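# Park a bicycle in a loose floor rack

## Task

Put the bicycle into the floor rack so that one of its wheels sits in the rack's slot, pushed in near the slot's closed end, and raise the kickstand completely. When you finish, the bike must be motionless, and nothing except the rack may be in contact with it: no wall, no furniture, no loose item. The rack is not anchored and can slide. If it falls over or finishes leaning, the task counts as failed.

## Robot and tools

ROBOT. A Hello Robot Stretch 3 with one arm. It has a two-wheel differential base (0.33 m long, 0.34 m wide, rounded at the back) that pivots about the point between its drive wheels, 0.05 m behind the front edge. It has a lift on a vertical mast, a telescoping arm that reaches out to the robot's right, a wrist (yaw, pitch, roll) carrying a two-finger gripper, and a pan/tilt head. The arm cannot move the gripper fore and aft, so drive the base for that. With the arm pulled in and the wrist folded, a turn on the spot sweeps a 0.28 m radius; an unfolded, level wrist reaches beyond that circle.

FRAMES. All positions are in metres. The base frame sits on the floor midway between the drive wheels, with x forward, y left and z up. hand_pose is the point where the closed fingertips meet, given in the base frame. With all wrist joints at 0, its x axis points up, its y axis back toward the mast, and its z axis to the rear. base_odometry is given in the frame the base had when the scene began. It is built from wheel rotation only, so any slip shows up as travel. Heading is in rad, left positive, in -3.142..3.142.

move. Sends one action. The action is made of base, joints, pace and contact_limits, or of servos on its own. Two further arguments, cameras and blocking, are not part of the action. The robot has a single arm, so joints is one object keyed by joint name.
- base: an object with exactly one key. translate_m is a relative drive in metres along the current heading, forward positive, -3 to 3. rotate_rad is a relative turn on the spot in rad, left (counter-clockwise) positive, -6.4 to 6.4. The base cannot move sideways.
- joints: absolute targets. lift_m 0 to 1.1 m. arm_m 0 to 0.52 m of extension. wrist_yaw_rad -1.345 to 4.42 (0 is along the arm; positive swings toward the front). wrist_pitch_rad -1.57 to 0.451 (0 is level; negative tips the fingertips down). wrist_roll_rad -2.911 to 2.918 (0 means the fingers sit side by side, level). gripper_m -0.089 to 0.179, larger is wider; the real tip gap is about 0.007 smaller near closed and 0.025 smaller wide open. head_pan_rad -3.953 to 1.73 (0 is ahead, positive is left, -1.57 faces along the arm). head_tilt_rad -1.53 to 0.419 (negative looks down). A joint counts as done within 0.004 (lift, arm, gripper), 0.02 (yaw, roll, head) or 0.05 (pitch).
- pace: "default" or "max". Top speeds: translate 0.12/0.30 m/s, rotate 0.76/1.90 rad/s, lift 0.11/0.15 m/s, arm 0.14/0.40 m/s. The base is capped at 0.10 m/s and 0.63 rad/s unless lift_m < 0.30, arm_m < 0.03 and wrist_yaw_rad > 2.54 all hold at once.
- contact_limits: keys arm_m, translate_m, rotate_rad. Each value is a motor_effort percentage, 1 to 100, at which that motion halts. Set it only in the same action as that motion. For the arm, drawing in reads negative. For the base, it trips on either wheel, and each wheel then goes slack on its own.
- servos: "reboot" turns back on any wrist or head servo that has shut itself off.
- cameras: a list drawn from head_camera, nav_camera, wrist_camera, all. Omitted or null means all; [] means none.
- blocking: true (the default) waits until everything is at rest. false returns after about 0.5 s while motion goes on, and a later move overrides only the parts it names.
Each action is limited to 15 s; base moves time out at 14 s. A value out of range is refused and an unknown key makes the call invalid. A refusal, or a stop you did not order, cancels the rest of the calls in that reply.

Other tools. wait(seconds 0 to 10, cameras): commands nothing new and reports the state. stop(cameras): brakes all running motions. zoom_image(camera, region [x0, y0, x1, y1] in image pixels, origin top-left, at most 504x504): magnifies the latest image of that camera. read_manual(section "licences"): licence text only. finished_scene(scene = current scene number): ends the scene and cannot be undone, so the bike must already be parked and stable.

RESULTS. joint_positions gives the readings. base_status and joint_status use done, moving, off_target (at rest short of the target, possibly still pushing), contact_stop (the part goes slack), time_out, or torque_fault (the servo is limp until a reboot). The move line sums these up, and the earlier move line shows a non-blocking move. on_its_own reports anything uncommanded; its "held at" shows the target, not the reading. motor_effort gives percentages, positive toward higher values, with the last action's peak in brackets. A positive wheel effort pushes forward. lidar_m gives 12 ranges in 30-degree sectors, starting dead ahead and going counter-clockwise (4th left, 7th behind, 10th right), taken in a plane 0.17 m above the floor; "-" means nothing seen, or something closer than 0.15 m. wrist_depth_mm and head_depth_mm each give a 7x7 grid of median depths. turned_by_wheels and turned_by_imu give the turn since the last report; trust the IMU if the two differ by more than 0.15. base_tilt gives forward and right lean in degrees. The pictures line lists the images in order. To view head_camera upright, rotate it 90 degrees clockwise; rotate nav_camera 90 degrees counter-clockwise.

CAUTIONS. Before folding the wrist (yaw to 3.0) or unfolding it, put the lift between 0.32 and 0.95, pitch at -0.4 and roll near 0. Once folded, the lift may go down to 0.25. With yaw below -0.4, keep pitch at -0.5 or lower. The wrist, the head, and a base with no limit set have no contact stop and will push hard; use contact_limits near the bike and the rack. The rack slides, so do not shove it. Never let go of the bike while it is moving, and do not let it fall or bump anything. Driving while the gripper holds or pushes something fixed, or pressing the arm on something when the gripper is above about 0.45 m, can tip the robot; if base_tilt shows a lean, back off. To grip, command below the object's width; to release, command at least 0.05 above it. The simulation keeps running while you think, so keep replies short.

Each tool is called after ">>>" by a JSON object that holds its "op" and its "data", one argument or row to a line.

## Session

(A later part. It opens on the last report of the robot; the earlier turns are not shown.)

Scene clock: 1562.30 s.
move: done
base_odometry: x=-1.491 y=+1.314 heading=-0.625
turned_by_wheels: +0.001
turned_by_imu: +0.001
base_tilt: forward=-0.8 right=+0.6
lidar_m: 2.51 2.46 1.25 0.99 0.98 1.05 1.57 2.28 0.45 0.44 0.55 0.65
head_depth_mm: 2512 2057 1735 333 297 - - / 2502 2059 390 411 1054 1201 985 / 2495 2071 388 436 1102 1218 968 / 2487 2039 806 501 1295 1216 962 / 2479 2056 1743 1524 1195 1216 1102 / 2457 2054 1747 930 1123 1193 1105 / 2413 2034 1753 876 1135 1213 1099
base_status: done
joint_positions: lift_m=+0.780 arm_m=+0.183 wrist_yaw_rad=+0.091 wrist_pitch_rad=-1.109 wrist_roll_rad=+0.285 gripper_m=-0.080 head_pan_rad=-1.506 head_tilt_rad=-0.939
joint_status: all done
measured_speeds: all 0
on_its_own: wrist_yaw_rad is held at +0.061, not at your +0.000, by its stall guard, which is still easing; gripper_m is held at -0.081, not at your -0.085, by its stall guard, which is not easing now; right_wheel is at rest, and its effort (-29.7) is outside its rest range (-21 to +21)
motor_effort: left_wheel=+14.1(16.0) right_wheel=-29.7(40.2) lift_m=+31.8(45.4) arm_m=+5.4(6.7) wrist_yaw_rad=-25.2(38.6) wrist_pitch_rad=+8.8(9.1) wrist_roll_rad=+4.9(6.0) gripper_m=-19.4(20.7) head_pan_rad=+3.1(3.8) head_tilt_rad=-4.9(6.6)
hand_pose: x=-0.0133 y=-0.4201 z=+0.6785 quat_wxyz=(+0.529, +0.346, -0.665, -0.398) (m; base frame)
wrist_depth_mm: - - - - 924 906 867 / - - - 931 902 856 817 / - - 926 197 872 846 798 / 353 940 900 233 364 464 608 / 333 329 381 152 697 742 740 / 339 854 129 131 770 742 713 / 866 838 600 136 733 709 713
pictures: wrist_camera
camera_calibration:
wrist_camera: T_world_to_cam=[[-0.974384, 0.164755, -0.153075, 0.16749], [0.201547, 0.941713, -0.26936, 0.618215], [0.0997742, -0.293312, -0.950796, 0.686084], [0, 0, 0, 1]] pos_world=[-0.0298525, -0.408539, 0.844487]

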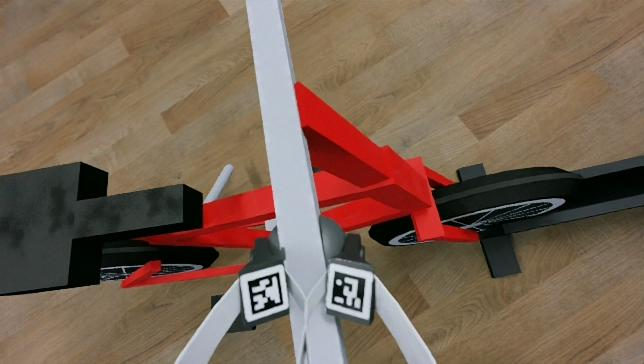

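>>> {"op": "move", "data": {
  "joints": {"lift_m": 0.788, "wrist_yaw_rad": 0.03},
  "cameras": []
}}

>>> {"op": "move", "data": {
  "base": {"translate_m": -0.05},
  "cameras": ["wrist_camera"]
}}

>>> {"op": "zoom_image", "data": {
  "camera": "wrist_camera",
  "region": [404, 120, 644, 290]
}}

Scene clock: 1579.80 s.
move: off_target
base_odometry: x=-1.491 y=+1.314 heading=-0.625
turned_by_wheels: +0.000
turned_by_imu: -0.001
base_tilt: forward=-0.7 right=+0.4
lidar_m: 2.50 2.46 1.25 0.99 0.98 1.05 1.57 2.28 0.46 0.44 0.55 0.66
head_depth_mm: 2501 2084 1701 323 291 - - / 2496 2067 381 409 1052 1202 986 / 2492 2063 388 870 1097 1219 966 / 2492 2051 762 503 1190 1211 962 / 2457 2065 1753 1527 1288 1214 1102 / 2453 2047 1743 932 1123 1196 1100 / 2415 2039 1736 864 1130 1214 1100
base_status: not commanded
joint_positions: lift_m=+0.788 arm_m=+0.183 wrist_yaw_rad=+0.061 wrist_pitch_rad=-1.113 wrist_roll_rad=+0.288 gripper_m=-0.080 head_pan_rad=-1.506 head_tilt_rad=-0.939
joint_status: wrist_yaw_rad off_target (ended at +0.061, target +0.030); the others done
measured_speeds: all 0
on_its_own: gripper_m is held at -0.081, not at your -0.085, by its stall guard, which is not easing now; right_wheel is at rest, and its effort (-25.3) is outside its rest range (-21 to +21); wrist_yaw_rad is at rest, and its effort (-26.8) is outside its rest range (-9 to +9)
motor_effort: left_wheel=+13.1(13.9) right_wheel=-25.3(26.1) lift_m=+31.4(47.8) arm_m=+5.6(5.6) wrist_yaw_rad=-26.8(31.2) wrist_pitch_rad=+9.7(12.3) wrist_roll_rad=+3.9(3.9) gripper_m=-20.3(20.7) head_pan_rad=+3.0(3.7) head_tilt_rad=-5.3(6.3)
hand_pose: x=-0.0161 y=-0.4193 z=+0.6862 quat_wxyz=(+0.521, +0.337, -0.670, -0.408) (m; base frame)
wrist_depth_mm: - - - - 939 894 851 / - - - 932 903 867 842 / - - 932 214 874 853 792 / - 971 894 244 392 461 619 / 342 336 374 159 598 773 759 / 336 862 128 130 778 748 724 / 854 830 128 142 750 711 699
pictures: none
No camera images: "cameras" was empty.

Scene clock: 1581.37 s.
move: done
base_odometry: x=-1.532 y=+1.343 heading=-0.623
turned_by_wheels: +0.001
turned_by_imu: +0.001
base_tilt: forward=-0.8 right=+0.5
lidar_m: 2.54 2.51 1.23 0.97 0.96 1.03 1.55 2.23 0.46 0.44 0.56 0.66
head_depth_mm: 2533 2073 1683 323 291 - - / 2516 2077 381 412 1062 1202 982 / 2502 2077 387 872 1097 1219 968 / 2488 2061 751 501 1119 1213 967 / 2482 2057 1755 1534 1189 1212 1105 / 2507 2042 1748 925 1128 1200 1100 / 2415 2036 1733 875 1133 1208 1101
base_status: done
joint_positions: lift_m=+0.788 arm_m=+0.183 wrist_yaw_rad=+0.137 wrist_pitch_rad=-1.113 wrist_roll_rad=+0.289 gripper_m=-0.080 head_pan_rad=-1.506 head_tilt_rad=-0.939
joint_status: not commanded
measured_speeds: all 0
on_its_own: wrist_yaw_rad is held at +0.093, not at your +0.030, by its stall guard, which is still easing; gripper_m is held at -0.081, not at your -0.085, by its stall guard, which is not easing now; right_wheel is at rest, and its effort (-40.9) is outside its rest range (-21 to +21)
motor_effort: left_wheel=+16.8(17.3) right_wheel=-40.9(45.1) lift_m=+38.9(39.9) arm_m=+4.3(5.0) wrist_yaw_rad=-37.5(40.0) wrist_pitch_rad=+9.7(9.8) wrist_roll_rad=+3.1(3.9) gripper_m=-21.0(21.0) head_pan_rad=+2.5(3.9) head_tilt_rad=-4.0(5.9)
hand_pose: x=-0.0091 y=-0.4187 z=+0.6862 quat_wxyz=(+0.536, +0.362, -0.657, -0.388) (m; base frame)
wrist_depth_mm: - - - - 949 873 869 / - - - 931 878 866 833 / - - 999 203 857 840 798 / 365 378 757 236 363 782 785 / 339 340 392 159 651 698 737 / 895 852 129 129 768 738 719 / 873 841 127 143 741 715 690
pictures: wrist_camera
camera_calibration:
wrist_camera: T_world_to_cam=[[-0.980276, 0.123987, -0.153903, 0.155888], [0.161864, 0.950496, -0.26525, 0.61862], [0.113397, -0.28493, -0.951817, 0.69768], [0, 0, 0, 1]] pos_world=[-0.0264343, -0.408534, 0.852145]

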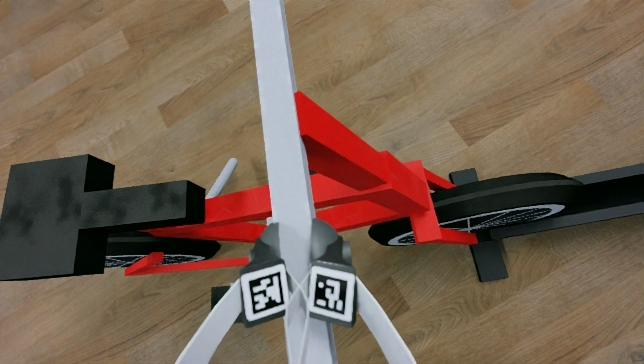

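Scaled by 2.100.

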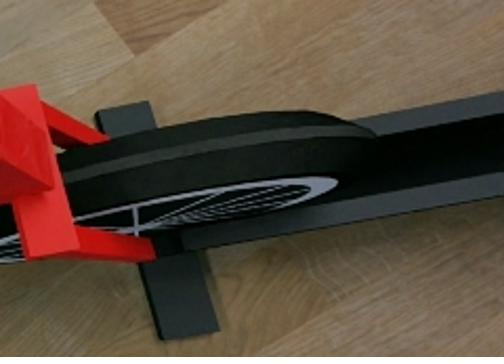

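>>> {"op": "move", "data": {
  "joints": {"wrist_roll_rad": 0.2, "wrist_yaw_rad": 0.09, "lift_m": 0.784},
  "cameras": []
}}

>>> {"op": "move", "data": {
  "base": {"translate_m": -0.05},
  "cameras": ["wrist_camera"]
}}

>>> {"op": "zoom_image", "data": {
  "camera": "wrist_camera",
  "region": [404, 120, 644, 290]
}}

Scene clock: 1595.50 s.
move: contact_stop
base_odometry: x=-1.532 y=+1.343 heading=-0.624
turned_by_wheels: +0.000
turned_by_imu: -0.001
base_tilt: forward=-0.8 right=+0.4
lidar_m: 2.54 2.51 1.22 0.97 0.96 1.03 1.54 2.24 0.46 0.44 0.56 0.66
head_depth_mm: 2523 2078 1734 327 292 - - / 2496 2079 384 414 1063 1200 984 / 2503 2076 386 874 1100 1217 966 / 2497 2057 522 520 1206 1216 966 / 2486 2065 1746 1526 1193 1216 1104 / 2473 2055 1750 1438 1121 1198 1098 / 2426 2041 1742 882 1140 1214 1101
base_status: not commanded
joint_positions: lift_m=+0.785 arm_m=+0.183 wrist_yaw_rad=+0.140 wrist_pitch_rad=-1.087 wrist_roll_rad=+0.207 gripper_m=-0.080 head_pan_rad=-1.506 head_tilt_rad=-0.939
joint_status: lift_m contact_stop (moved -0.003 of -0.004); wrist_yaw_rad off_target (ended at +0.140, target +0.090); the others done
measured_speeds: translate_m=+0.000 rotate_rad=+0.000 lift_m=+0.001 arm_m=+0.000 wrist_yaw_rad=+0.000 wrist_pitch_rad=+0.000 wrist_roll_rad=+0.000 head_pan_rad=+0.000 head_tilt_rad=+0.000
on_its_own: gripper_m is held at -0.081, not at your -0.085, by its stall guard, which is not easing now; lift_m is slack since a contact_stop; right_wheel is at rest, and its effort (-35.1) is outside its rest range (-21 to +21); wrist_yaw_rad is at rest, and its effort (-43.9) is outside its rest range (-9 to +9)
motor_effort: left_wheel=+15.1(15.1) right_wheel=-35.1(35.9) lift_m=+27.6(28.9) arm_m=+2.2(3.0) wrist_yaw_rad=-43.9(44.1) wrist_pitch_rad=+5.0(8.4) wrist_roll_rad=-2.8(4.6) gripper_m=-18.4(21.3) head_pan_rad=+2.8(3.3) head_tilt_rad=-4.9(5.9)
hand_pose: x=-0.0079 y=-0.4249 z=+0.6856 quat_wxyz=(+0.566, +0.372, -0.640, -0.363) (m; base frame)
wrist_depth_mm: - - - - - 933 893 / - - - 957 904 893 847 / - - 919 194 868 855 820 / 355 344 814 229 522 808 797 / 344 365 407 161 466 470 611 / 898 850 128 128 789 752 722 / 851 843 125 143 736 728 693
pictures: none
No camera images: "cameras" was empty.

not run: a stop that you did not command came earlier in this reply.

Scaled by 2.100.

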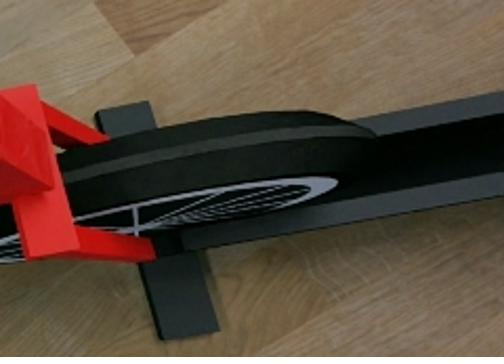

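>>> {"op": "move", "data": {
  "base": {"translate_m": -0.05},
  "joints": {"lift_m": 0.786},
  "cameras": ["wrist_camera", "head_camera"]
}}

>>> {"op": "zoom_image", "data": {
  "camera": "wrist_camera",
  "region": [404, 120, 644, 290]
}}

Scene clock: 1610.87 s.
move: done
base_odometry: x=-1.572 y=+1.372 heading=-0.622
turned_by_wheels: +0.001
turned_by_imu: +0.000
base_tilt: forward=-0.7 right=+0.5
lidar_m: 2.59 2.55 1.20 0.95 0.94 1.01 1.51 2.19 0.46 0.44 0.57 0.65
head_depth_mm: 2490 2076 1694 325 291 - - / 2513 2079 384 420 1070 1204 989 / 2502 2073 387 906 1093 1222 965 / 2496 2060 517 502 1094 1216 967 / 2490 2059 1716 1531 1286 1214 1104 / 2477 2048 1743 1505 1116 1203 1098 / 2442 2051 1746 879 1134 1216 1098
base_status: done
joint_positions: lift_m=+0.786 arm_m=+0.183 wrist_yaw_rad=+0.313 wrist_pitch_rad=-1.087 wrist_roll_rad=+0.208 gripper_m=-0.080 head_pan_rad=-1.506 head_tilt_rad=-0.939
joint_status: all done
measured_speeds: all 0
on_its_own: wrist_yaw_rad is held at +0.274, not at your +0.090, by its stall guard, which is still easing; gripper_m is held at -0.081, not at your -0.085, by its stall guard, which is not easing now; right_wheel is at rest, and its effort (-38.2) is outside its rest range (-21 to +21)
motor_effort: left_wheel=+14.4(19.9) right_wheel=-38.2(54.2) lift_m=+25.6(36.5) arm_m=+0.0(1.3) wrist_yaw_rad=-33.2(47.2) wrist_pitch_rad=+4.8(5.8) wrist_roll_rad=-2.7(3.0) gripper_m=-21.2(21.8) head_pan_rad=+2.1(3.8) head_tilt_rad=-6.0(6.4)
hand_pose: x=+0.0085 y=-0.4212 z=+0.6867 quat_wxyz=(+0.595, +0.425, -0.606, -0.313) (m; base frame)
wrist_depth_mm: - - - 207 - 944 879 / - - - 198 948 880 852 / 378 383 964 185 872 851 827 / 353 351 386 171 477 838 781 / 938 877 669 159 472 456 776 / 879 856 127 129 791 739 734 / 850 823 120 146 741 722 715
pictures: head_camera (sideways), wrist_camera
camera_calibration:
head_camera: T_world_to_cam=[[-0.00483503, 0.826321, -0.563179, 0.760884], [0.999986, 0.00285553, -0.00439537, -0.000566371], [-0.00202381, -0.563192, -0.826323, 1.03048], [0, 0, 0, 1]] pos_world=[0.00633076, -0.048376, 1.28002]
wrist_camera: T_world_to_cam=[[-0.984259, -0.125752, -0.124179, 0.0479906], [-0.0837309, 0.950583, -0.298965, 0.643564], [0.155638, -0.283862, -0.94615, 0.691658], [0, 0, 0, 1]] pos_world=[-0.006527, -0.409391, 0.852775]

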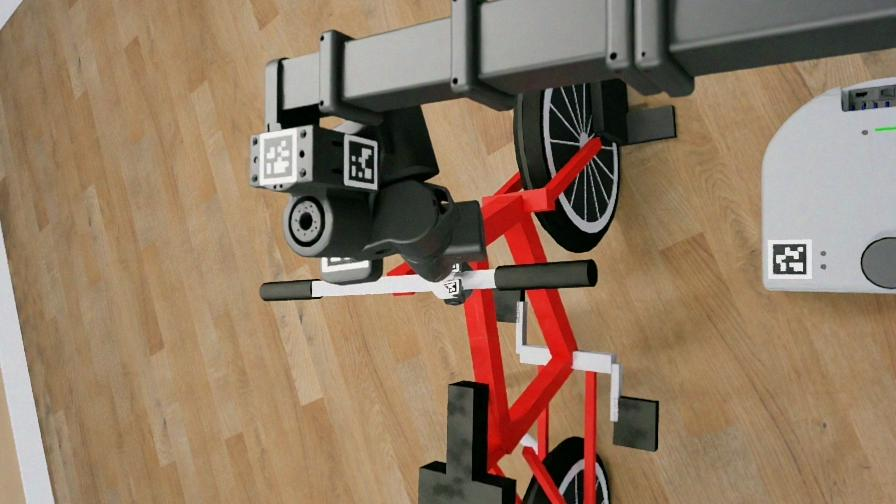

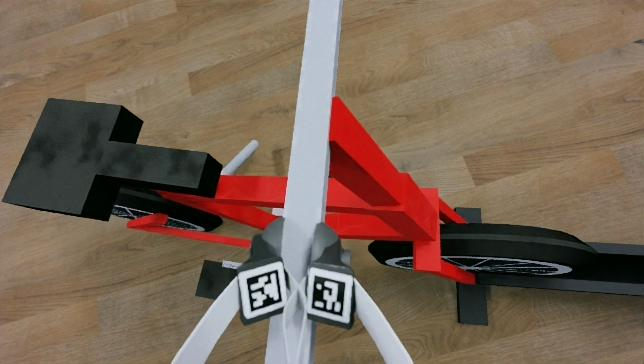

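Scaled by 2.100.

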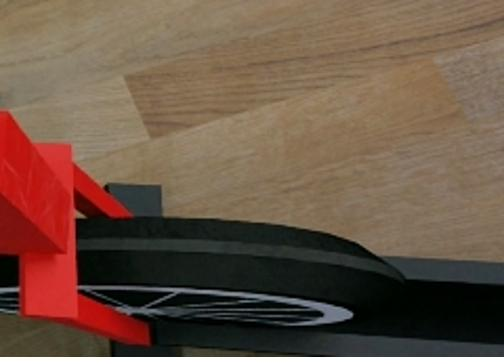

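>>> {"op": "zoom_image", "data": {
  "camera": "head_camera",
  "region": [490, 60, 700, 270]
}}

Scaled by 2.400 from the camera's 896x504 image, which has a finer 1280x720 frame.

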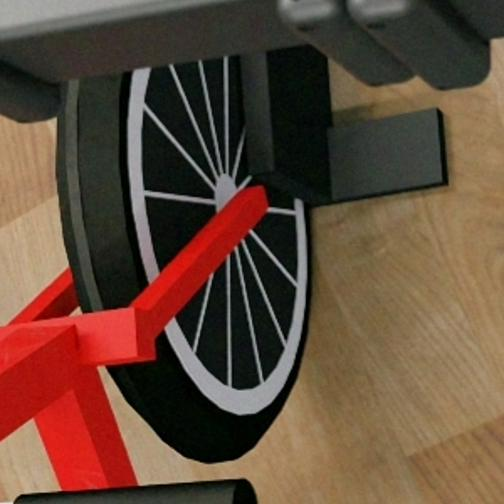

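>>> {"op": "move", "data": {
  "joints": {"lift_m": 0.794, "wrist_yaw_rad": 0.1},
  "cameras": ["wrist_camera", "head_camera"]
}}

>>> {"op": "zoom_image", "data": {
  "camera": "head_camera",
  "region": [490, 60, 700, 270]
}}

Scene clock: 1630.60 s.
move: off_target
base_odometry: x=-1.572 y=+1.372 heading=-0.622
turned_by_wheels: +0.000
turned_by_imu: -0.001
base_tilt: forward=-0.8 right=+0.5
lidar_m: 2.59 2.55 1.20 0.95 0.94 1.01 1.51 2.19 0.46 0.44 0.56 0.65
head_depth_mm: 2521 2080 1661 306 291 - 1092 / 2478 2068 374 410 1103 1206 989 / 2507 2078 382 864 1094 1216 965 / 2500 2060 511 575 1116 1213 964 / 2482 2031 1750 1533 1185 1218 1105 / 2486 2048 1746 1518 1115 1192 1098 / 2437 2047 1738 871 1127 1214 1096
base_status: not commanded
joint_positions: lift_m=+0.794 arm_m=+0.183 wrist_yaw_rad=+0.143 wrist_pitch_rad=-1.118 wrist_roll_rad=+0.202 gripper_m=-0.080 head_pan_rad=-1.506 head_tilt_rad=-0.939
joint_status: wrist_yaw_rad off_target (ended at +0.143, target +0.100); the others done
measured_speeds: all 0
on_its_own: gripper_m is held at -0.081, not at your -0.085, by its stall guard, which is not easing now; right_wheel is at rest, and its effort (-36.2) is outside its rest range (-21 to +21); wrist_yaw_rad is at rest, and its effort (-36.8) is outside its rest range (-9 to +9)
motor_effort: left_wheel=+17.8(17.8) right_wheel=-36.2(40.4) lift_m=+28.2(46.1) arm_m=-3.0(3.1) wrist_yaw_rad=-36.8(46.1) wrist_pitch_rad=+10.6(10.8) wrist_roll_rad=-0.5(3.3) gripper_m=-20.0(21.7) head_pan_rad=+2.2(3.6) head_tilt_rad=-4.3(6.4)
hand_pose: x=-0.0088 y=-0.4175 z=+0.6918 quat_wxyz=(+0.564, +0.381, -0.631, -0.372) (m; base frame)
wrist_depth_mm: - - - - 992 929 907 / - - - 944 912 902 849 / - 938 964 200 875 849 831 / 355 340 401 234 382 821 810 / 343 444 550 167 515 601 739 / 874 862 129 128 791 765 752 / 853 838 126 148 735 745 734
pictures: head_camera (sideways), wrist_camera
camera_calibration:
head_camera: T_world_to_cam=[[-0.00483533, 0.826321, -0.563179, 0.760884], [0.999986, 0.00285589, -0.00439538, -0.000566357], [-0.00202362, -0.563192, -0.826323, 1.03048], [0, 0, 0, 1]] pos_world=[0.00633077, -0.048376, 1.28002]
wrist_camera: T_world_to_cam=[[-0.992428, 0.0407693, -0.115862, 0.0958056], [0.0710195, 0.9601, -0.270487, 0.625797], [0.100211, -0.276668, -0.955726, 0.709336], [0, 0, 0, 1]] pos_world=[-0.020447, -0.408484, 0.858301]

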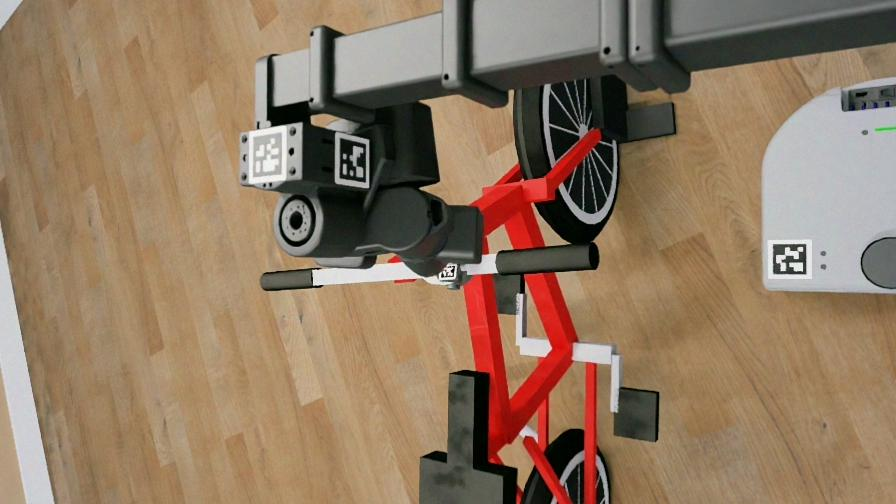

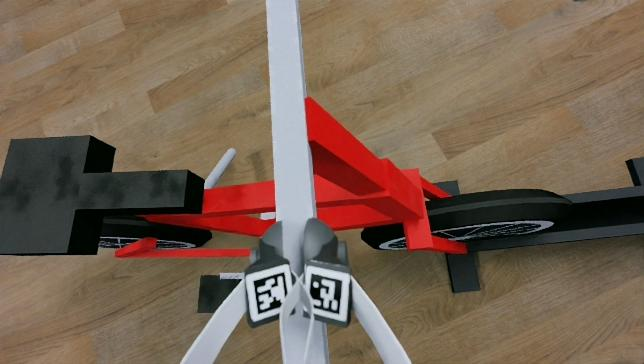

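Scaled by 2.400 from the camera's 896x504 image, which has a finer 1280x720 frame.

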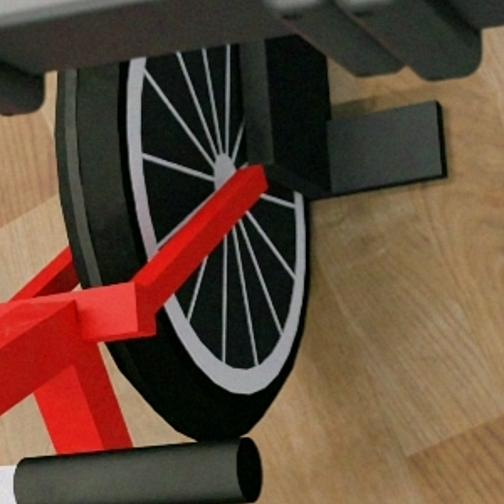

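>>> {"op": "move", "data": {
  "base": {"translate_m": -0.04},
  "cameras": []
}}

>>> {"op": "move", "data": {
  "joints": {"wrist_yaw_rad": 0.05},
  "cameras": ["wrist_camera", "head_camera"]
}}

>>> {"op": "zoom_image", "data": {
  "camera": "head_camera",
  "region": [490, 60, 700, 270]
}}

Scene clock: 1638.63 s.
move: done
base_odometry: x=-1.605 y=+1.395 heading=-0.621
turned_by_wheels: +0.001
turned_by_imu: +0.000
base_tilt: forward=-0.8 right=+0.5
lidar_m: 2.63 2.52 1.18 0.94 0.92 0.99 1.49 2.15 0.46 0.44 0.57 0.65
head_depth_mm: 2526 2064 1658 305 290 - 1094 / 2496 2054 375 412 1126 1201 988 / 2499 2073 382 905 1103 1214 968 / 2491 2039 508 542 1112 1225 968 / 2475 2057 1712 1515 1292 1209 1100 / 2487 2043 1739 1531 1115 1192 1093 / 2450 2044 1751 877 1125 1203 1099
base_status: done
joint_positions: lift_m=+0.794 arm_m=+0.183 wrist_yaw_rad=+0.238 wrist_pitch_rad=-1.110 wrist_roll_rad=+0.202 gripper_m=-0.080 head_pan_rad=-1.506 head_tilt_rad=-0.939
joint_status: not commanded
measured_speeds: all 0
on_its_own: wrist_yaw_rad is held at +0.206, not at your +0.100, by its stall guard, which is still easing; gripper_m is held at -0.081, not at your -0.085, by its stall guard, which is not easing now; right_wheel is at rest, and its effort (-30.0) is outside its rest range (-21 to +21)
motor_effort: left_wheel=+14.0(18.6) right_wheel=-30.0(49.4) lift_m=+40.6(41.8) arm_m=-4.3(5.0) wrist_yaw_rad=-28.0(44.2) wrist_pitch_rad=+9.2(9.8) wrist_roll_rad=-0.8(1.4) gripper_m=-21.3(21.8) head_pan_rad=+3.1(3.3) head_tilt_rad=-4.7(6.2)
hand_pose: x=+0.0002 y=-0.4177 z=+0.6925 quat_wxyz=(+0.582, +0.409, -0.614, -0.342) (m; base frame)
wrist_depth_mm: - - - - 940 958 915 / - - - 931 908 894 881 / 370 949 961 197 868 841 840 / 356 347 388 194 451 800 820 / 925 884 660 161 478 464 618 / 872 870 128 128 785 743 743 / 851 810 122 151 754 751 732
pictures: none
No camera images: "cameras" was empty.

Scene clock: 1639.70 s.
move: off_target
base_odometry: x=-1.605 y=+1.395 heading=-0.621
turned_by_wheels: +0.000
turned_by_imu: +0.000
base_tilt: forward=-0.8 right=+0.5
lidar_m: 2.63 2.51 1.18 0.93 0.92 0.99 1.49 2.15 0.46 0.44 0.56 0.65
head_depth_mm: 2527 2086 1662 306 291 - 1090 / 2483 2062 375 407 1126 1204 989 / 2503 2067 381 869 1110 1211 964 / 2507 2054 749 523 1205 1216 964 / 2492 2055 1743 1531 1190 1216 1101 / 2470 2028 1754 1526 1121 1196 1100 / 2454 2040 1749 877 1128 1211 1097
base_status: not commanded
joint_positions: lift_m=+0.794 arm_m=+0.183 wrist_yaw_rad=+0.092 wrist_pitch_rad=-1.122 wrist_roll_rad=+0.199 gripper_m=-0.080 head_pan_rad=-1.506 head_tilt_rad=-0.939
joint_status: wrist_yaw_rad off_target (ended at +0.092, target +0.050)
measured_speeds: all 0
on_its_own: gripper_m is held at -0.081, not at your -0.085, by its stall guard, which is not easing now; right_wheel is at rest, and its effort (-35.5) is outside its rest range (-21 to +21); wrist_yaw_rad is at rest, and its effort (-36.0) is outside its rest range (-9 to +9)
motor_effort: left_wheel=+17.5(19.3) right_wheel=-35.5(44.9) lift_m=+30.9(41.5) arm_m=-6.1(6.1) wrist_yaw_rad=-36.0(50.3) wrist_pitch_rad=+11.2(11.4) wrist_roll_rad=+0.0(1.1) gripper_m=-20.0(21.6) head_pan_rad=+3.1(3.7) head_tilt_rad=-4.9(6.3)
hand_pose: x=-0.0134 y=-0.4171 z=+0.6914 quat_wxyz=(+0.555, +0.367, -0.639, -0.387) (m; base frame)
wrist_depth_mm: - - - - 930 922 912 / - - - 951 932 900 837 / - 963 930 211 871 847 843 / 354 343 740 243 477 494 790 / 337 360 512 165 676 769 770 / 864 863 129 128 781 767 749 / 839 825 126 149 764 748 716
pictures: head_camera (sideways), wrist_camera
camera_calibration:
head_camera: T_world_to_cam=[[-0.00484498, 0.826321, -0.563179, 0.760884], [0.999986, 0.00286757, -0.00439537, -0.000566366], [-0.00201704, -0.563192, -0.826323, 1.03048], [0, 0, 0, 1]] pos_world=[0.00633134, -0.048376, 1.28002]
wrist_camera: T_world_to_cam=[[-0.989425, 0.0895711, -0.114088, 0.110282], [0.11739, 0.956488, -0.267116, 0.622452], [0.0851976, -0.277684, -0.956887, 0.709776], [0, 0, 0, 1]] pos_world=[-0.0244253, -0.408152, 0.858024]

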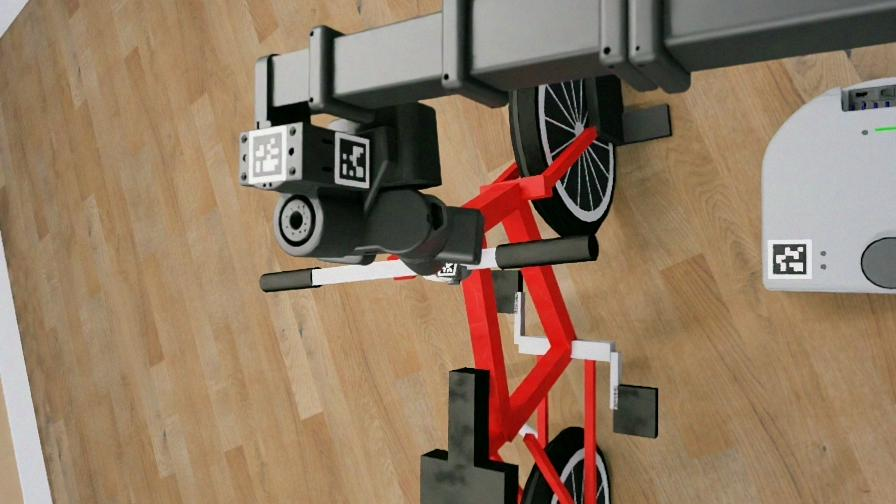

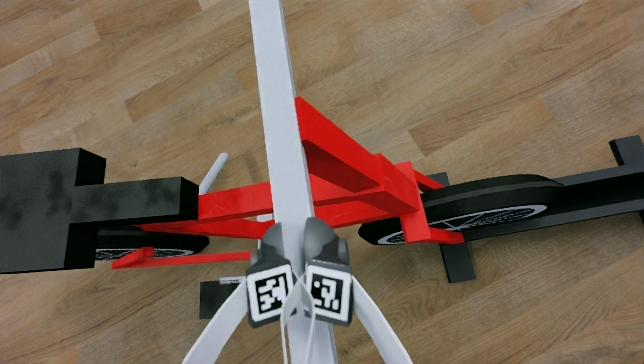

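Scaled by 2.400 from the camera's 896x504 image, which has a finer 1280x720 frame.

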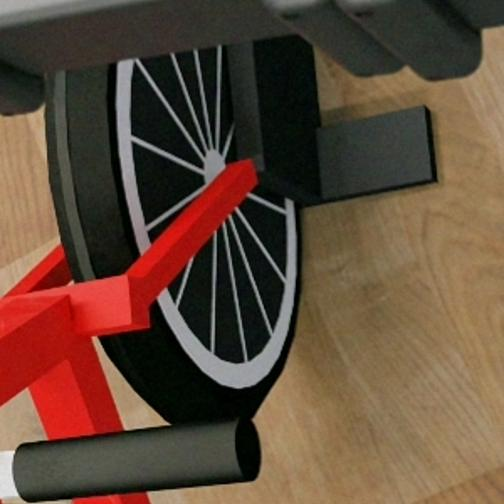

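>>> {"op": "zoom_image", "data": {
  "camera": "wrist_camera",
  "region": [404, 130, 644, 300]
}}

>>> {"op": "zoom_image", "data": {
  "camera": "head_camera",
  "region": [550, 70, 690, 210]
}}

Scaled by 2.100.

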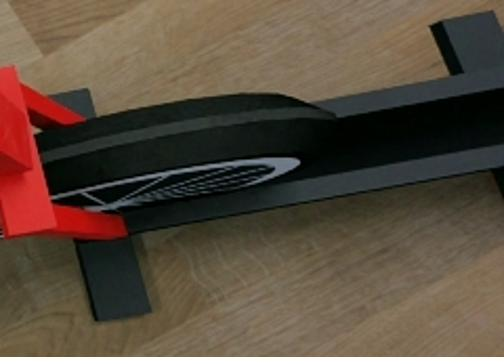

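Scaled by 3.600 from the camera's 896x504 image, which has a finer 1280x720 frame.

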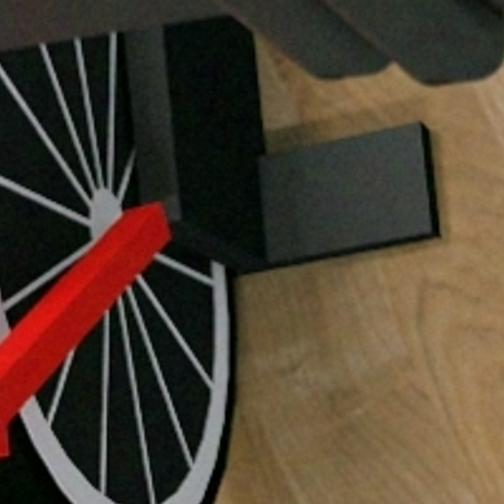

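>>> {"op": "move", "data": {
  "joints": {"arm_m": 0.155},
  "cameras": ["wrist_camera", "head_camera"]
}}

>>> {"op": "zoom_image", "data": {
  "camera": "wrist_camera",
  "region": [404, 130, 644, 300]
}}

>>> {"op": "zoom_image", "data": {
  "camera": "head_camera",
  "region": [490, 60, 700, 270]
}}

Scene clock: 1672.17 s.
move: done
base_odometry: x=-1.605 y=+1.395 heading=-0.622
turned_by_wheels: -0.001
turned_by_imu: -0.003
base_tilt: forward=-0.8 right=+0.6
lidar_m: 2.63 2.54 1.18 0.93 0.93 0.99 1.48 2.15 0.45 0.44 0.55 0.63
head_depth_mm: 2512 2064 1705 316 291 - 1093 / 2510 2057 360 394 1077 1220 987 / 2504 2062 360 403 1089 1222 963 / 2496 2071 813 464 1098 1215 964 / 2496 2043 1748 1530 1193 1213 1104 / 2474 2043 1745 1530 1159 1195 1102 / 2439 2055 1746 890 1117 1211 1096
base_status: not commanded
joint_positions: lift_m=+0.794 arm_m=+0.155 wrist_yaw_rad=+0.158 wrist_pitch_rad=-1.104 wrist_roll_rad=+0.199 gripper_m=-0.080 head_pan_rad=-1.506 head_tilt_rad=-0.939
joint_status: all done
measured_speeds: all 0
on_its_own: wrist_yaw_rad is held at +0.154, not at your +0.050, by its stall guard, which is not easing now; gripper_m is held at -0.081, not at your -0.085, by its stall guard, which is not easing now
motor_effort: left_wheel=+6.5(13.3) right_wheel=-5.3(22.5) lift_m=+38.3(39.8) arm_m=-13.4(15.2) wrist_yaw_rad=-2.9(18.7) wrist_pitch_rad=+7.9(10.1) wrist_roll_rad=+0.0(0.4) gripper_m=-21.6(21.6) head_pan_rad=+2.9(3.7) head_tilt_rad=-5.5(6.0)
hand_pose: x=-0.0069 y=-0.3925 z=+0.6930 quat_wxyz=(+0.570, +0.383, -0.630, -0.363) (m; base frame)
wrist_depth_mm: - - - - 973 960 916 / - - - 950 928 889 860 / - 943 988 196 890 869 830 / 353 342 387 229 360 843 824 / 343 601 651 158 599 757 762 / 856 854 634 128 792 770 755 / 824 839 788 149 760 728 724
pictures: head_camera (sideways), wrist_camera
camera_calibration:
head_camera: T_world_to_cam=[[-0.00484498, 0.826321, -0.563179, 0.760884], [0.999986, 0.00286757, -0.00439537, -0.000566371], [-0.00201703, -0.563192, -0.826323, 1.03048], [0, 0, 0, 1]] pos_world=[0.00633134, -0.048376, 1.28002]
wrist_camera: T_world_to_cam=[[-0.992854, 0.022093, -0.117272, 0.0904205], [0.0547642, 0.957476, -0.283267, 0.60968], [0.106027, -0.287665, -0.951844, 0.710267], [0, 0, 0, 1]] pos_world=[-0.0189219, -0.381433, 0.85937]

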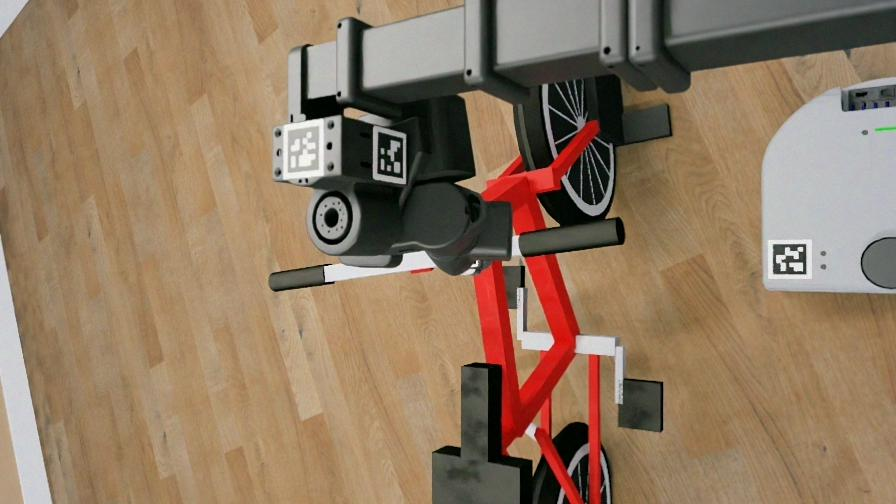

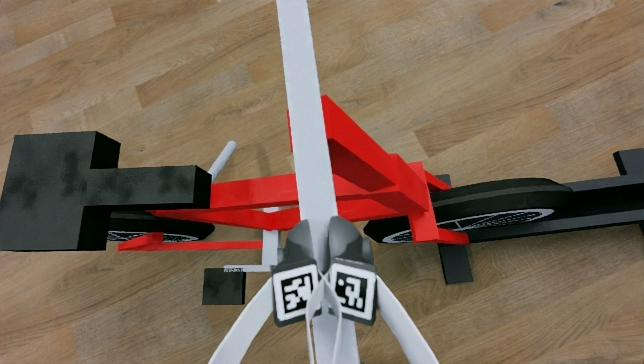

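Scaled by 2.100.

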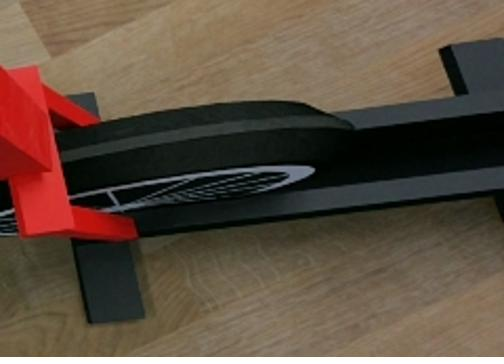

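Scaled by 2.400 from the camera's 896x504 image, which has a finer 1280x720 frame.

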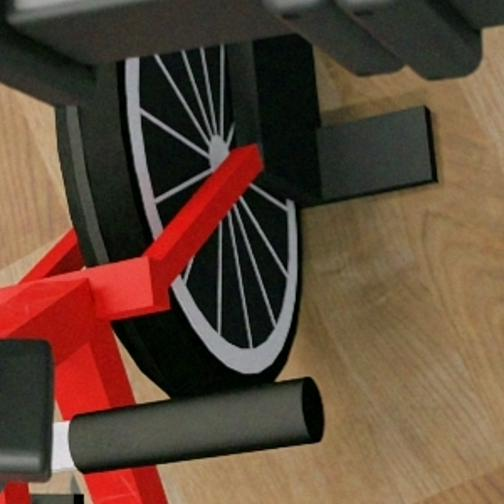

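>>> {"op": "move", "data": {
  "base": {"translate_m": -0.06},
  "joints": {"arm_m": 0.15},
  "cameras": ["wrist_camera", "head_camera"]
}}

>>> {"op": "zoom_image", "data": {
  "camera": "wrist_camera",
  "region": [404, 130, 644, 300]
}}

Scene clock: 1682.57 s.
move: done
base_odometry: x=-1.654 y=+1.430 heading=-0.622
turned_by_wheels: +0.000
turned_by_imu: -0.001
base_tilt: forward=-0.7 right=+0.5
lidar_m: 2.68 2.46 1.15 0.91 0.90 0.97 1.45 2.09 0.45 0.44 0.55 0.64
head_depth_mm: 2498 2076 1737 317 291 - 1093 / 2510 2076 365 387 1084 1210 986 / 2501 2071 361 399 1082 1219 966 / 2457 2045 814 462 1044 1221 963 / 2482 2051 1737 1519 1187 1212 1098 / 2462 2036 1759 1513 1120 1194 1100 / 2459 2041 1744 860 1117 1211 1098
base_status: done
joint_positions: lift_m=+0.794 arm_m=+0.150 wrist_yaw_rad=+0.158 wrist_pitch_rad=-1.105 wrist_roll_rad=+0.199 gripper_m=-0.080 head_pan_rad=-1.506 head_tilt_rad=-0.939
joint_status: all done
measured_speeds: all 0
on_its_own: wrist_yaw_rad is held at +0.154, not at your +0.050, by its stall guard, which is not easing now; gripper_m is held at -0.081, not at your -0.085, by its stall guard, which is not easing now
motor_effort: left_wheel=+2.2(3.1) right_wheel=-8.2(18.5) lift_m=+35.3(47.6) arm_m=-7.6(15.7) wrist_yaw_rad=-2.9(12.0) wrist_pitch_rad=+8.3(8.6) wrist_roll_rad=+0.0(0.5) gripper_m=-20.1(21.7) head_pan_rad=+3.1(3.9) head_tilt_rad=-4.3(6.2)
hand_pose: x=-0.0069 y=-0.3873 z=+0.6929 quat_wxyz=(+0.570, +0.383, -0.630, -0.363) (m; base frame)
wrist_depth_mm: - - - - 994 935 900 / - - - 941 902 891 907 / - 951 944 199 905 876 834 / 350 342 381 242 371 508 810 / 346 673 650 156 622 792 770 / 887 873 643 128 768 775 731 / 850 794 792 150 758 747 715
pictures: head_camera (sideways), wrist_camera
camera_calibration:
head_camera: T_world_to_cam=[[-0.00484498, 0.826321, -0.563179, 0.760884], [0.999986, 0.00286757, -0.00439538, -0.000566361], [-0.00201704, -0.563192, -0.826323, 1.03048], [0, 0, 0, 1]] pos_world=[0.00633134, -0.048376, 1.28002]
wrist_camera: T_world_to_cam=[[-0.992869, 0.0220546, -0.117157, 0.0901904], [0.0546259, 0.957663, -0.28266, 0.604355], [0.105963, -0.287044, -0.952039, 0.712081], [0, 0, 0, 1]] pos_world=[-0.0189201, -0.376359, 0.859322]

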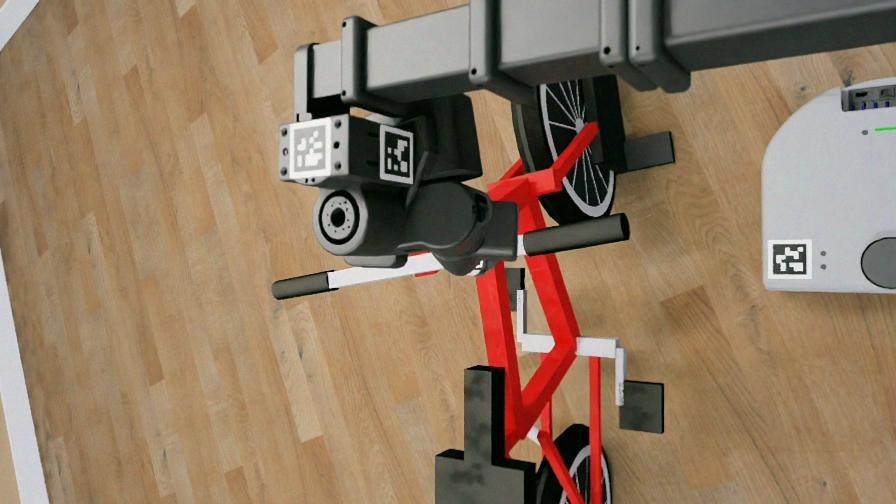

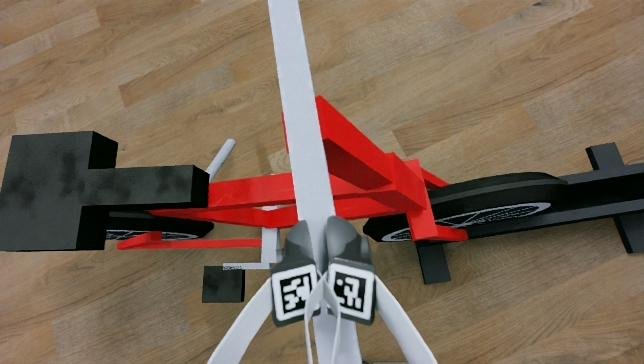

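Scaled by 2.100.

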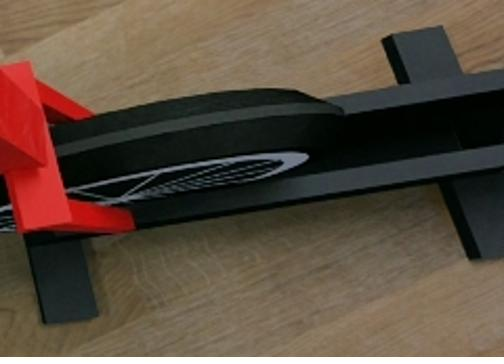

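>>> {"op": "move", "data": {
  "base": {"translate_m": -0.09},
  "cameras": ["wrist_camera", "head_camera"]
}}

>>> {"op": "zoom_image", "data": {
  "camera": "wrist_camera",
  "region": [404, 130, 644, 300]
}}

Scene clock: 1691.63 s.
move: done
base_odometry: x=-1.727 y=+1.483 heading=-0.621
turned_by_wheels: +0.000
turned_by_imu: -0.001
base_tilt: forward=-0.8 right=+0.5
lidar_m: 2.76 2.31 1.10 0.87 0.86 0.93 1.39 2.02 0.46 0.44 0.55 0.63
head_depth_mm: 2504 2062 1728 316 291 - 1095 / 2487 2079 365 388 1112 1224 989 / 2468 2046 361 399 1108 1219 966 / 2476 2058 814 460 1194 1216 964 / 2488 2050 1709 1522 1186 1214 1095 / 2497 2052 1743 1519 1115 1197 1102 / 2465 2029 1747 860 1115 1210 1101
base_status: done
joint_positions: lift_m=+0.794 arm_m=+0.150 wrist_yaw_rad=+0.159 wrist_pitch_rad=-1.106 wrist_roll_rad=+0.199 gripper_m=-0.080 head_pan_rad=-1.506 head_tilt_rad=-0.939
joint_status: not commanded
measured_speeds: all 0
on_its_own: wrist_yaw_rad is held at +0.154, not at your +0.050, by its stall guard, which is not easing now; gripper_m is held at -0.081, not at your -0.085, by its stall guard, which is not easing now
motor_effort: left_wheel=+3.5(3.5) right_wheel=-7.1(17.1) lift_m=+48.9(49.0) arm_m=+10.7(11.9) wrist_yaw_rad=-3.6(9.2) wrist_pitch_rad=+8.3(8.5) wrist_roll_rad=+0.0(0.4) gripper_m=-20.7(21.7) head_pan_rad=+3.3(3.5) head_tilt_rad=-4.9(6.2)
hand_pose: x=-0.0069 y=-0.3871 z=+0.6928 quat_wxyz=(+0.570, +0.384, -0.630, -0.363) (m; base frame)
wrist_depth_mm: - - - - 958 936 943 / - - - 944 892 908 852 / - 965 950 194 884 867 836 / 353 346 383 234 394 495 663 / 346 606 673 156 642 781 775 / 884 842 653 129 765 773 753 / 842 825 769 150 772 741 716
pictures: head_camera (sideways), wrist_camera
camera_calibration:
head_camera: T_world_to_cam=[[-0.00484527, 0.826321, -0.563179, 0.760884], [0.999986, 0.00286793, -0.00439537, -0.000566376], [-0.00201683, -0.563192, -0.826323, 1.03048], [0, 0, 0, 1]] pos_world=[0.00633136, -0.048376, 1.28002]
wrist_camera: T_world_to_cam=[[-0.992903, 0.0213437, -0.117, 0.0898343], [0.0538027, 0.957953, -0.281835, 0.603677], [0.106065, -0.286129, -0.952303, 0.712592], [0, 0, 0, 1]] pos_world=[-0.0188637, -0.376319, 0.859251]

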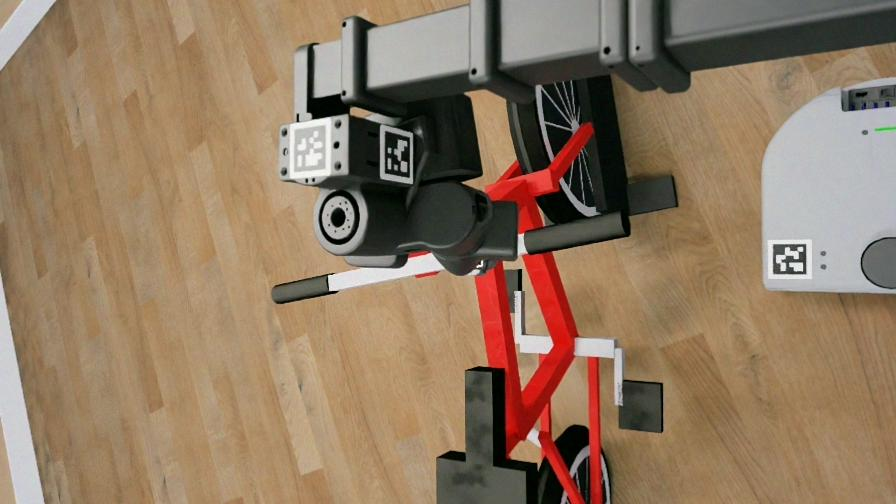

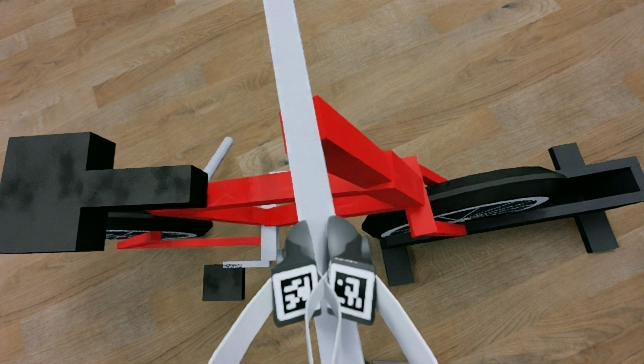

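Scaled by 2.100.

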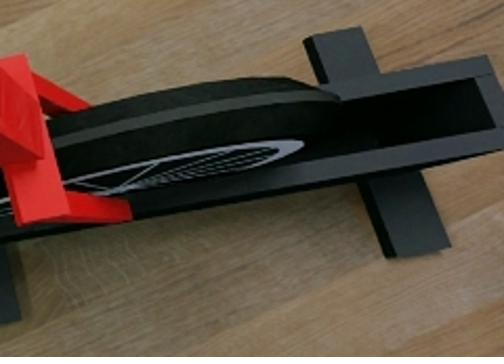

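>>> {"op": "move", "data": {
  "joints": {"lift_m": 0.791, "wrist_roll_rad": 0.13, "arm_m": 0.155},
  "cameras": []
}}

>>> {"op": "move", "data": {
  "base": {"translate_m": -0.08},
  "cameras": ["wrist_camera", "head_camera"]
}}

>>> {"op": "zoom_image", "data": {
  "camera": "wrist_camera",
  "region": [404, 130, 644, 300]
}}

Scene clock: 1698.37 s.
move: done
base_odometry: x=-1.727 y=+1.483 heading=-0.622
turned_by_wheels: +0.000
turned_by_imu: -0.001
base_tilt: forward=-0.8 right=+0.5
lidar_m: 2.76 2.31 1.10 0.87 0.87 0.93 1.39 2.01 0.46 0.44 0.55 0.64
head_depth_mm: 2527 2079 1737 319 291 - 1091 / 2517 2068 368 394 1121 1203 987 / 2503 2044 363 405 1106 1216 965 / 2496 2046 817 468 1203 1216 966 / 2468 2042 1744 1527 1197 1216 1101 / 2471 2040 1744 1525 1165 1194 1103 / 2468 2040 1732 893 1118 1211 1096
base_status: not commanded
joint_positions: lift_m=+0.791 arm_m=+0.155 wrist_yaw_rad=+0.159 wrist_pitch_rad=-1.084 wrist_roll_rad=+0.134 gripper_m=-0.080 head_pan_rad=-1.506 head_tilt_rad=-0.939
joint_status: all done
measured_speeds: all 0
on_its_own: wrist_yaw_rad is held at +0.154, not at your +0.050, by its stall guard, which is not easing now; gripper_m is held at -0.081, not at your -0.085, by its stall guard, which is not easing now
motor_effort: left_wheel=+3.1(3.8) right_wheel=-4.4(7.3) lift_m=+34.4(45.5) arm_m=+9.6(15.1) wrist_yaw_rad=-3.2(4.4) wrist_pitch_rad=+4.3(8.4) wrist_roll_rad=-1.9(2.7) gripper_m=-19.9(21.9) head_pan_rad=+2.7(3.8) head_tilt_rad=-5.3(6.1)
hand_pose: x=-0.0061 y=-0.3973 z=+0.6919 quat_wxyz=(+0.593, +0.390, -0.616, -0.343) (m; base frame)
wrist_depth_mm: - - - - - - 964 / - - - 964 915 930 913 / 362 969 977 189 907 915 857 / 351 342 380 224 375 860 821 / 347 661 665 155 525 648 780 / 847 812 630 129 785 756 756 / 805 822 772 147 758 735 735
pictures: none
No camera images: "cameras" was empty.

Scene clock: 1700.27 s.
move: done
base_odometry: x=-1.792 y=+1.529 heading=-0.621
turned_by_wheels: +0.000
turned_by_imu: +0.000
base_tilt: forward=-0.8 right=+0.5
lidar_m: 2.84 2.22 1.06 0.84 0.83 0.89 1.34 1.94 0.47 0.45 0.56 0.64
head_depth_mm: 2489 2062 1721 319 290 - 1089 / 2499 2071 369 394 1142 1202 987 / 2483 2065 364 405 1144 1218 966 / 2493 2056 818 467 1201 1219 963 / 2497 2058 1702 1522 1200 1215 1105 / 2462 2057 1758 1515 1121 1198 1103 / 2463 2033 1736 895 1115 1211 1099
base_status: done
joint_positions: lift_m=+0.791 arm_m=+0.155 wrist_yaw_rad=+0.159 wrist_pitch_rad=-1.094 wrist_roll_rad=+0.134 gripper_m=-0.080 head_pan_rad=-1.506 head_tilt_rad=-0.939
joint_status: not commanded
measured_speeds: all 0
on_its_own: wrist_yaw_rad is held at +0.154, not at your +0.050, by its stall guard, which is not easing now; gripper_m is held at -0.081, not at your -0.085, by its stall guard, which is not easing now
motor_effort: left_wheel=+3.3(4.2) right_wheel=-7.6(13.9) lift_m=+40.8(40.9) arm_m=-3.6(8.7) wrist_yaw_rad=-4.1(7.6) wrist_pitch_rad=+6.0(6.3) wrist_roll_rad=-1.8(1.9) gripper_m=-21.5(21.5) head_pan_rad=+3.0(3.8) head_tilt_rad=-4.3(6.4)
hand_pose: x=-0.0064 y=-0.3949 z=+0.6909 quat_wxyz=(+0.592, +0.393, -0.613, -0.346) (m; base frame)
wrist_depth_mm: - - - - - 988 941 / - - - 958 945 912 904 / 358 946 939 197 901 860 871 / 345 334 385 241 385 811 829 / 353 853 854 157 601 670 791 / 846 840 632 128 797 772 770 / 824 801 780 149 763 747 718
pictures: head_camera (sideways), wrist_camera
camera_calibration:
head_camera: T_world_to_cam=[[-0.00484488, 0.826321, -0.563179, 0.760884], [0.999986, 0.00286745, -0.00439537, -0.000566376], [-0.0020171, -0.563192, -0.826323, 1.03048], [0, 0, 0, 1]] pos_world=[0.00633133, -0.048376, 1.28002]
wrist_camera: T_world_to_cam=[[-0.995221, -0.0386561, -0.0896753, 0.0476786], [-0.0102352, 0.954547, -0.297884, 0.619932], [0.0971144, -0.295542, -0.950381, 0.703401], [0, 0, 0, 1]] pos_world=[-0.0145145, -0.382027, 0.857442]

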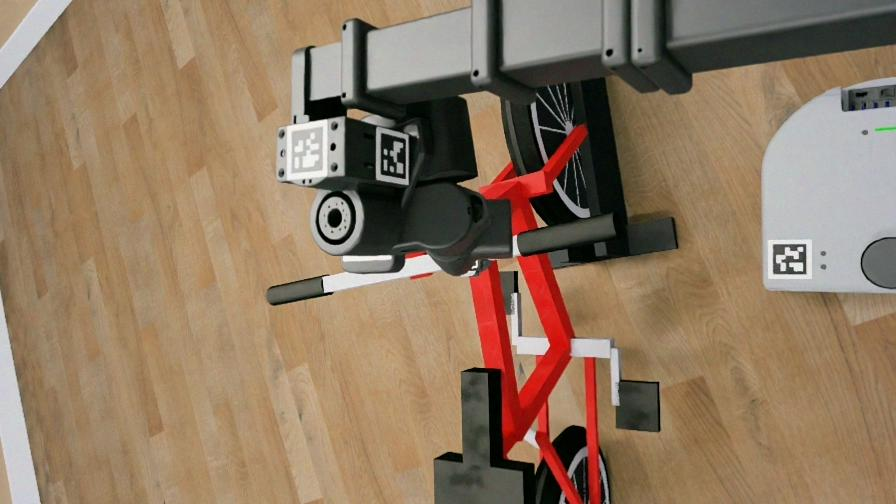

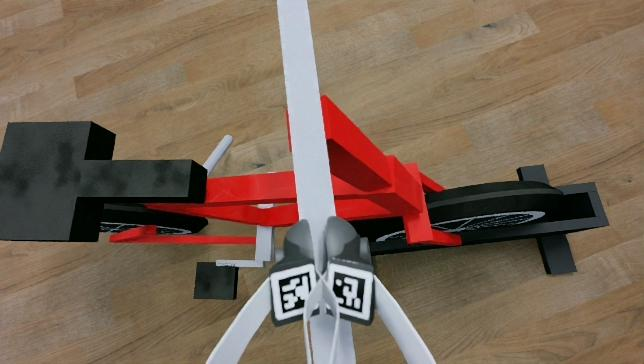

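Scaled by 2.100.

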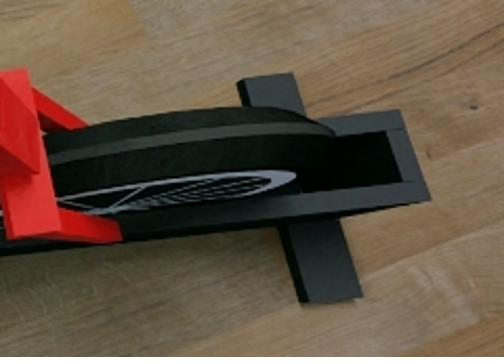

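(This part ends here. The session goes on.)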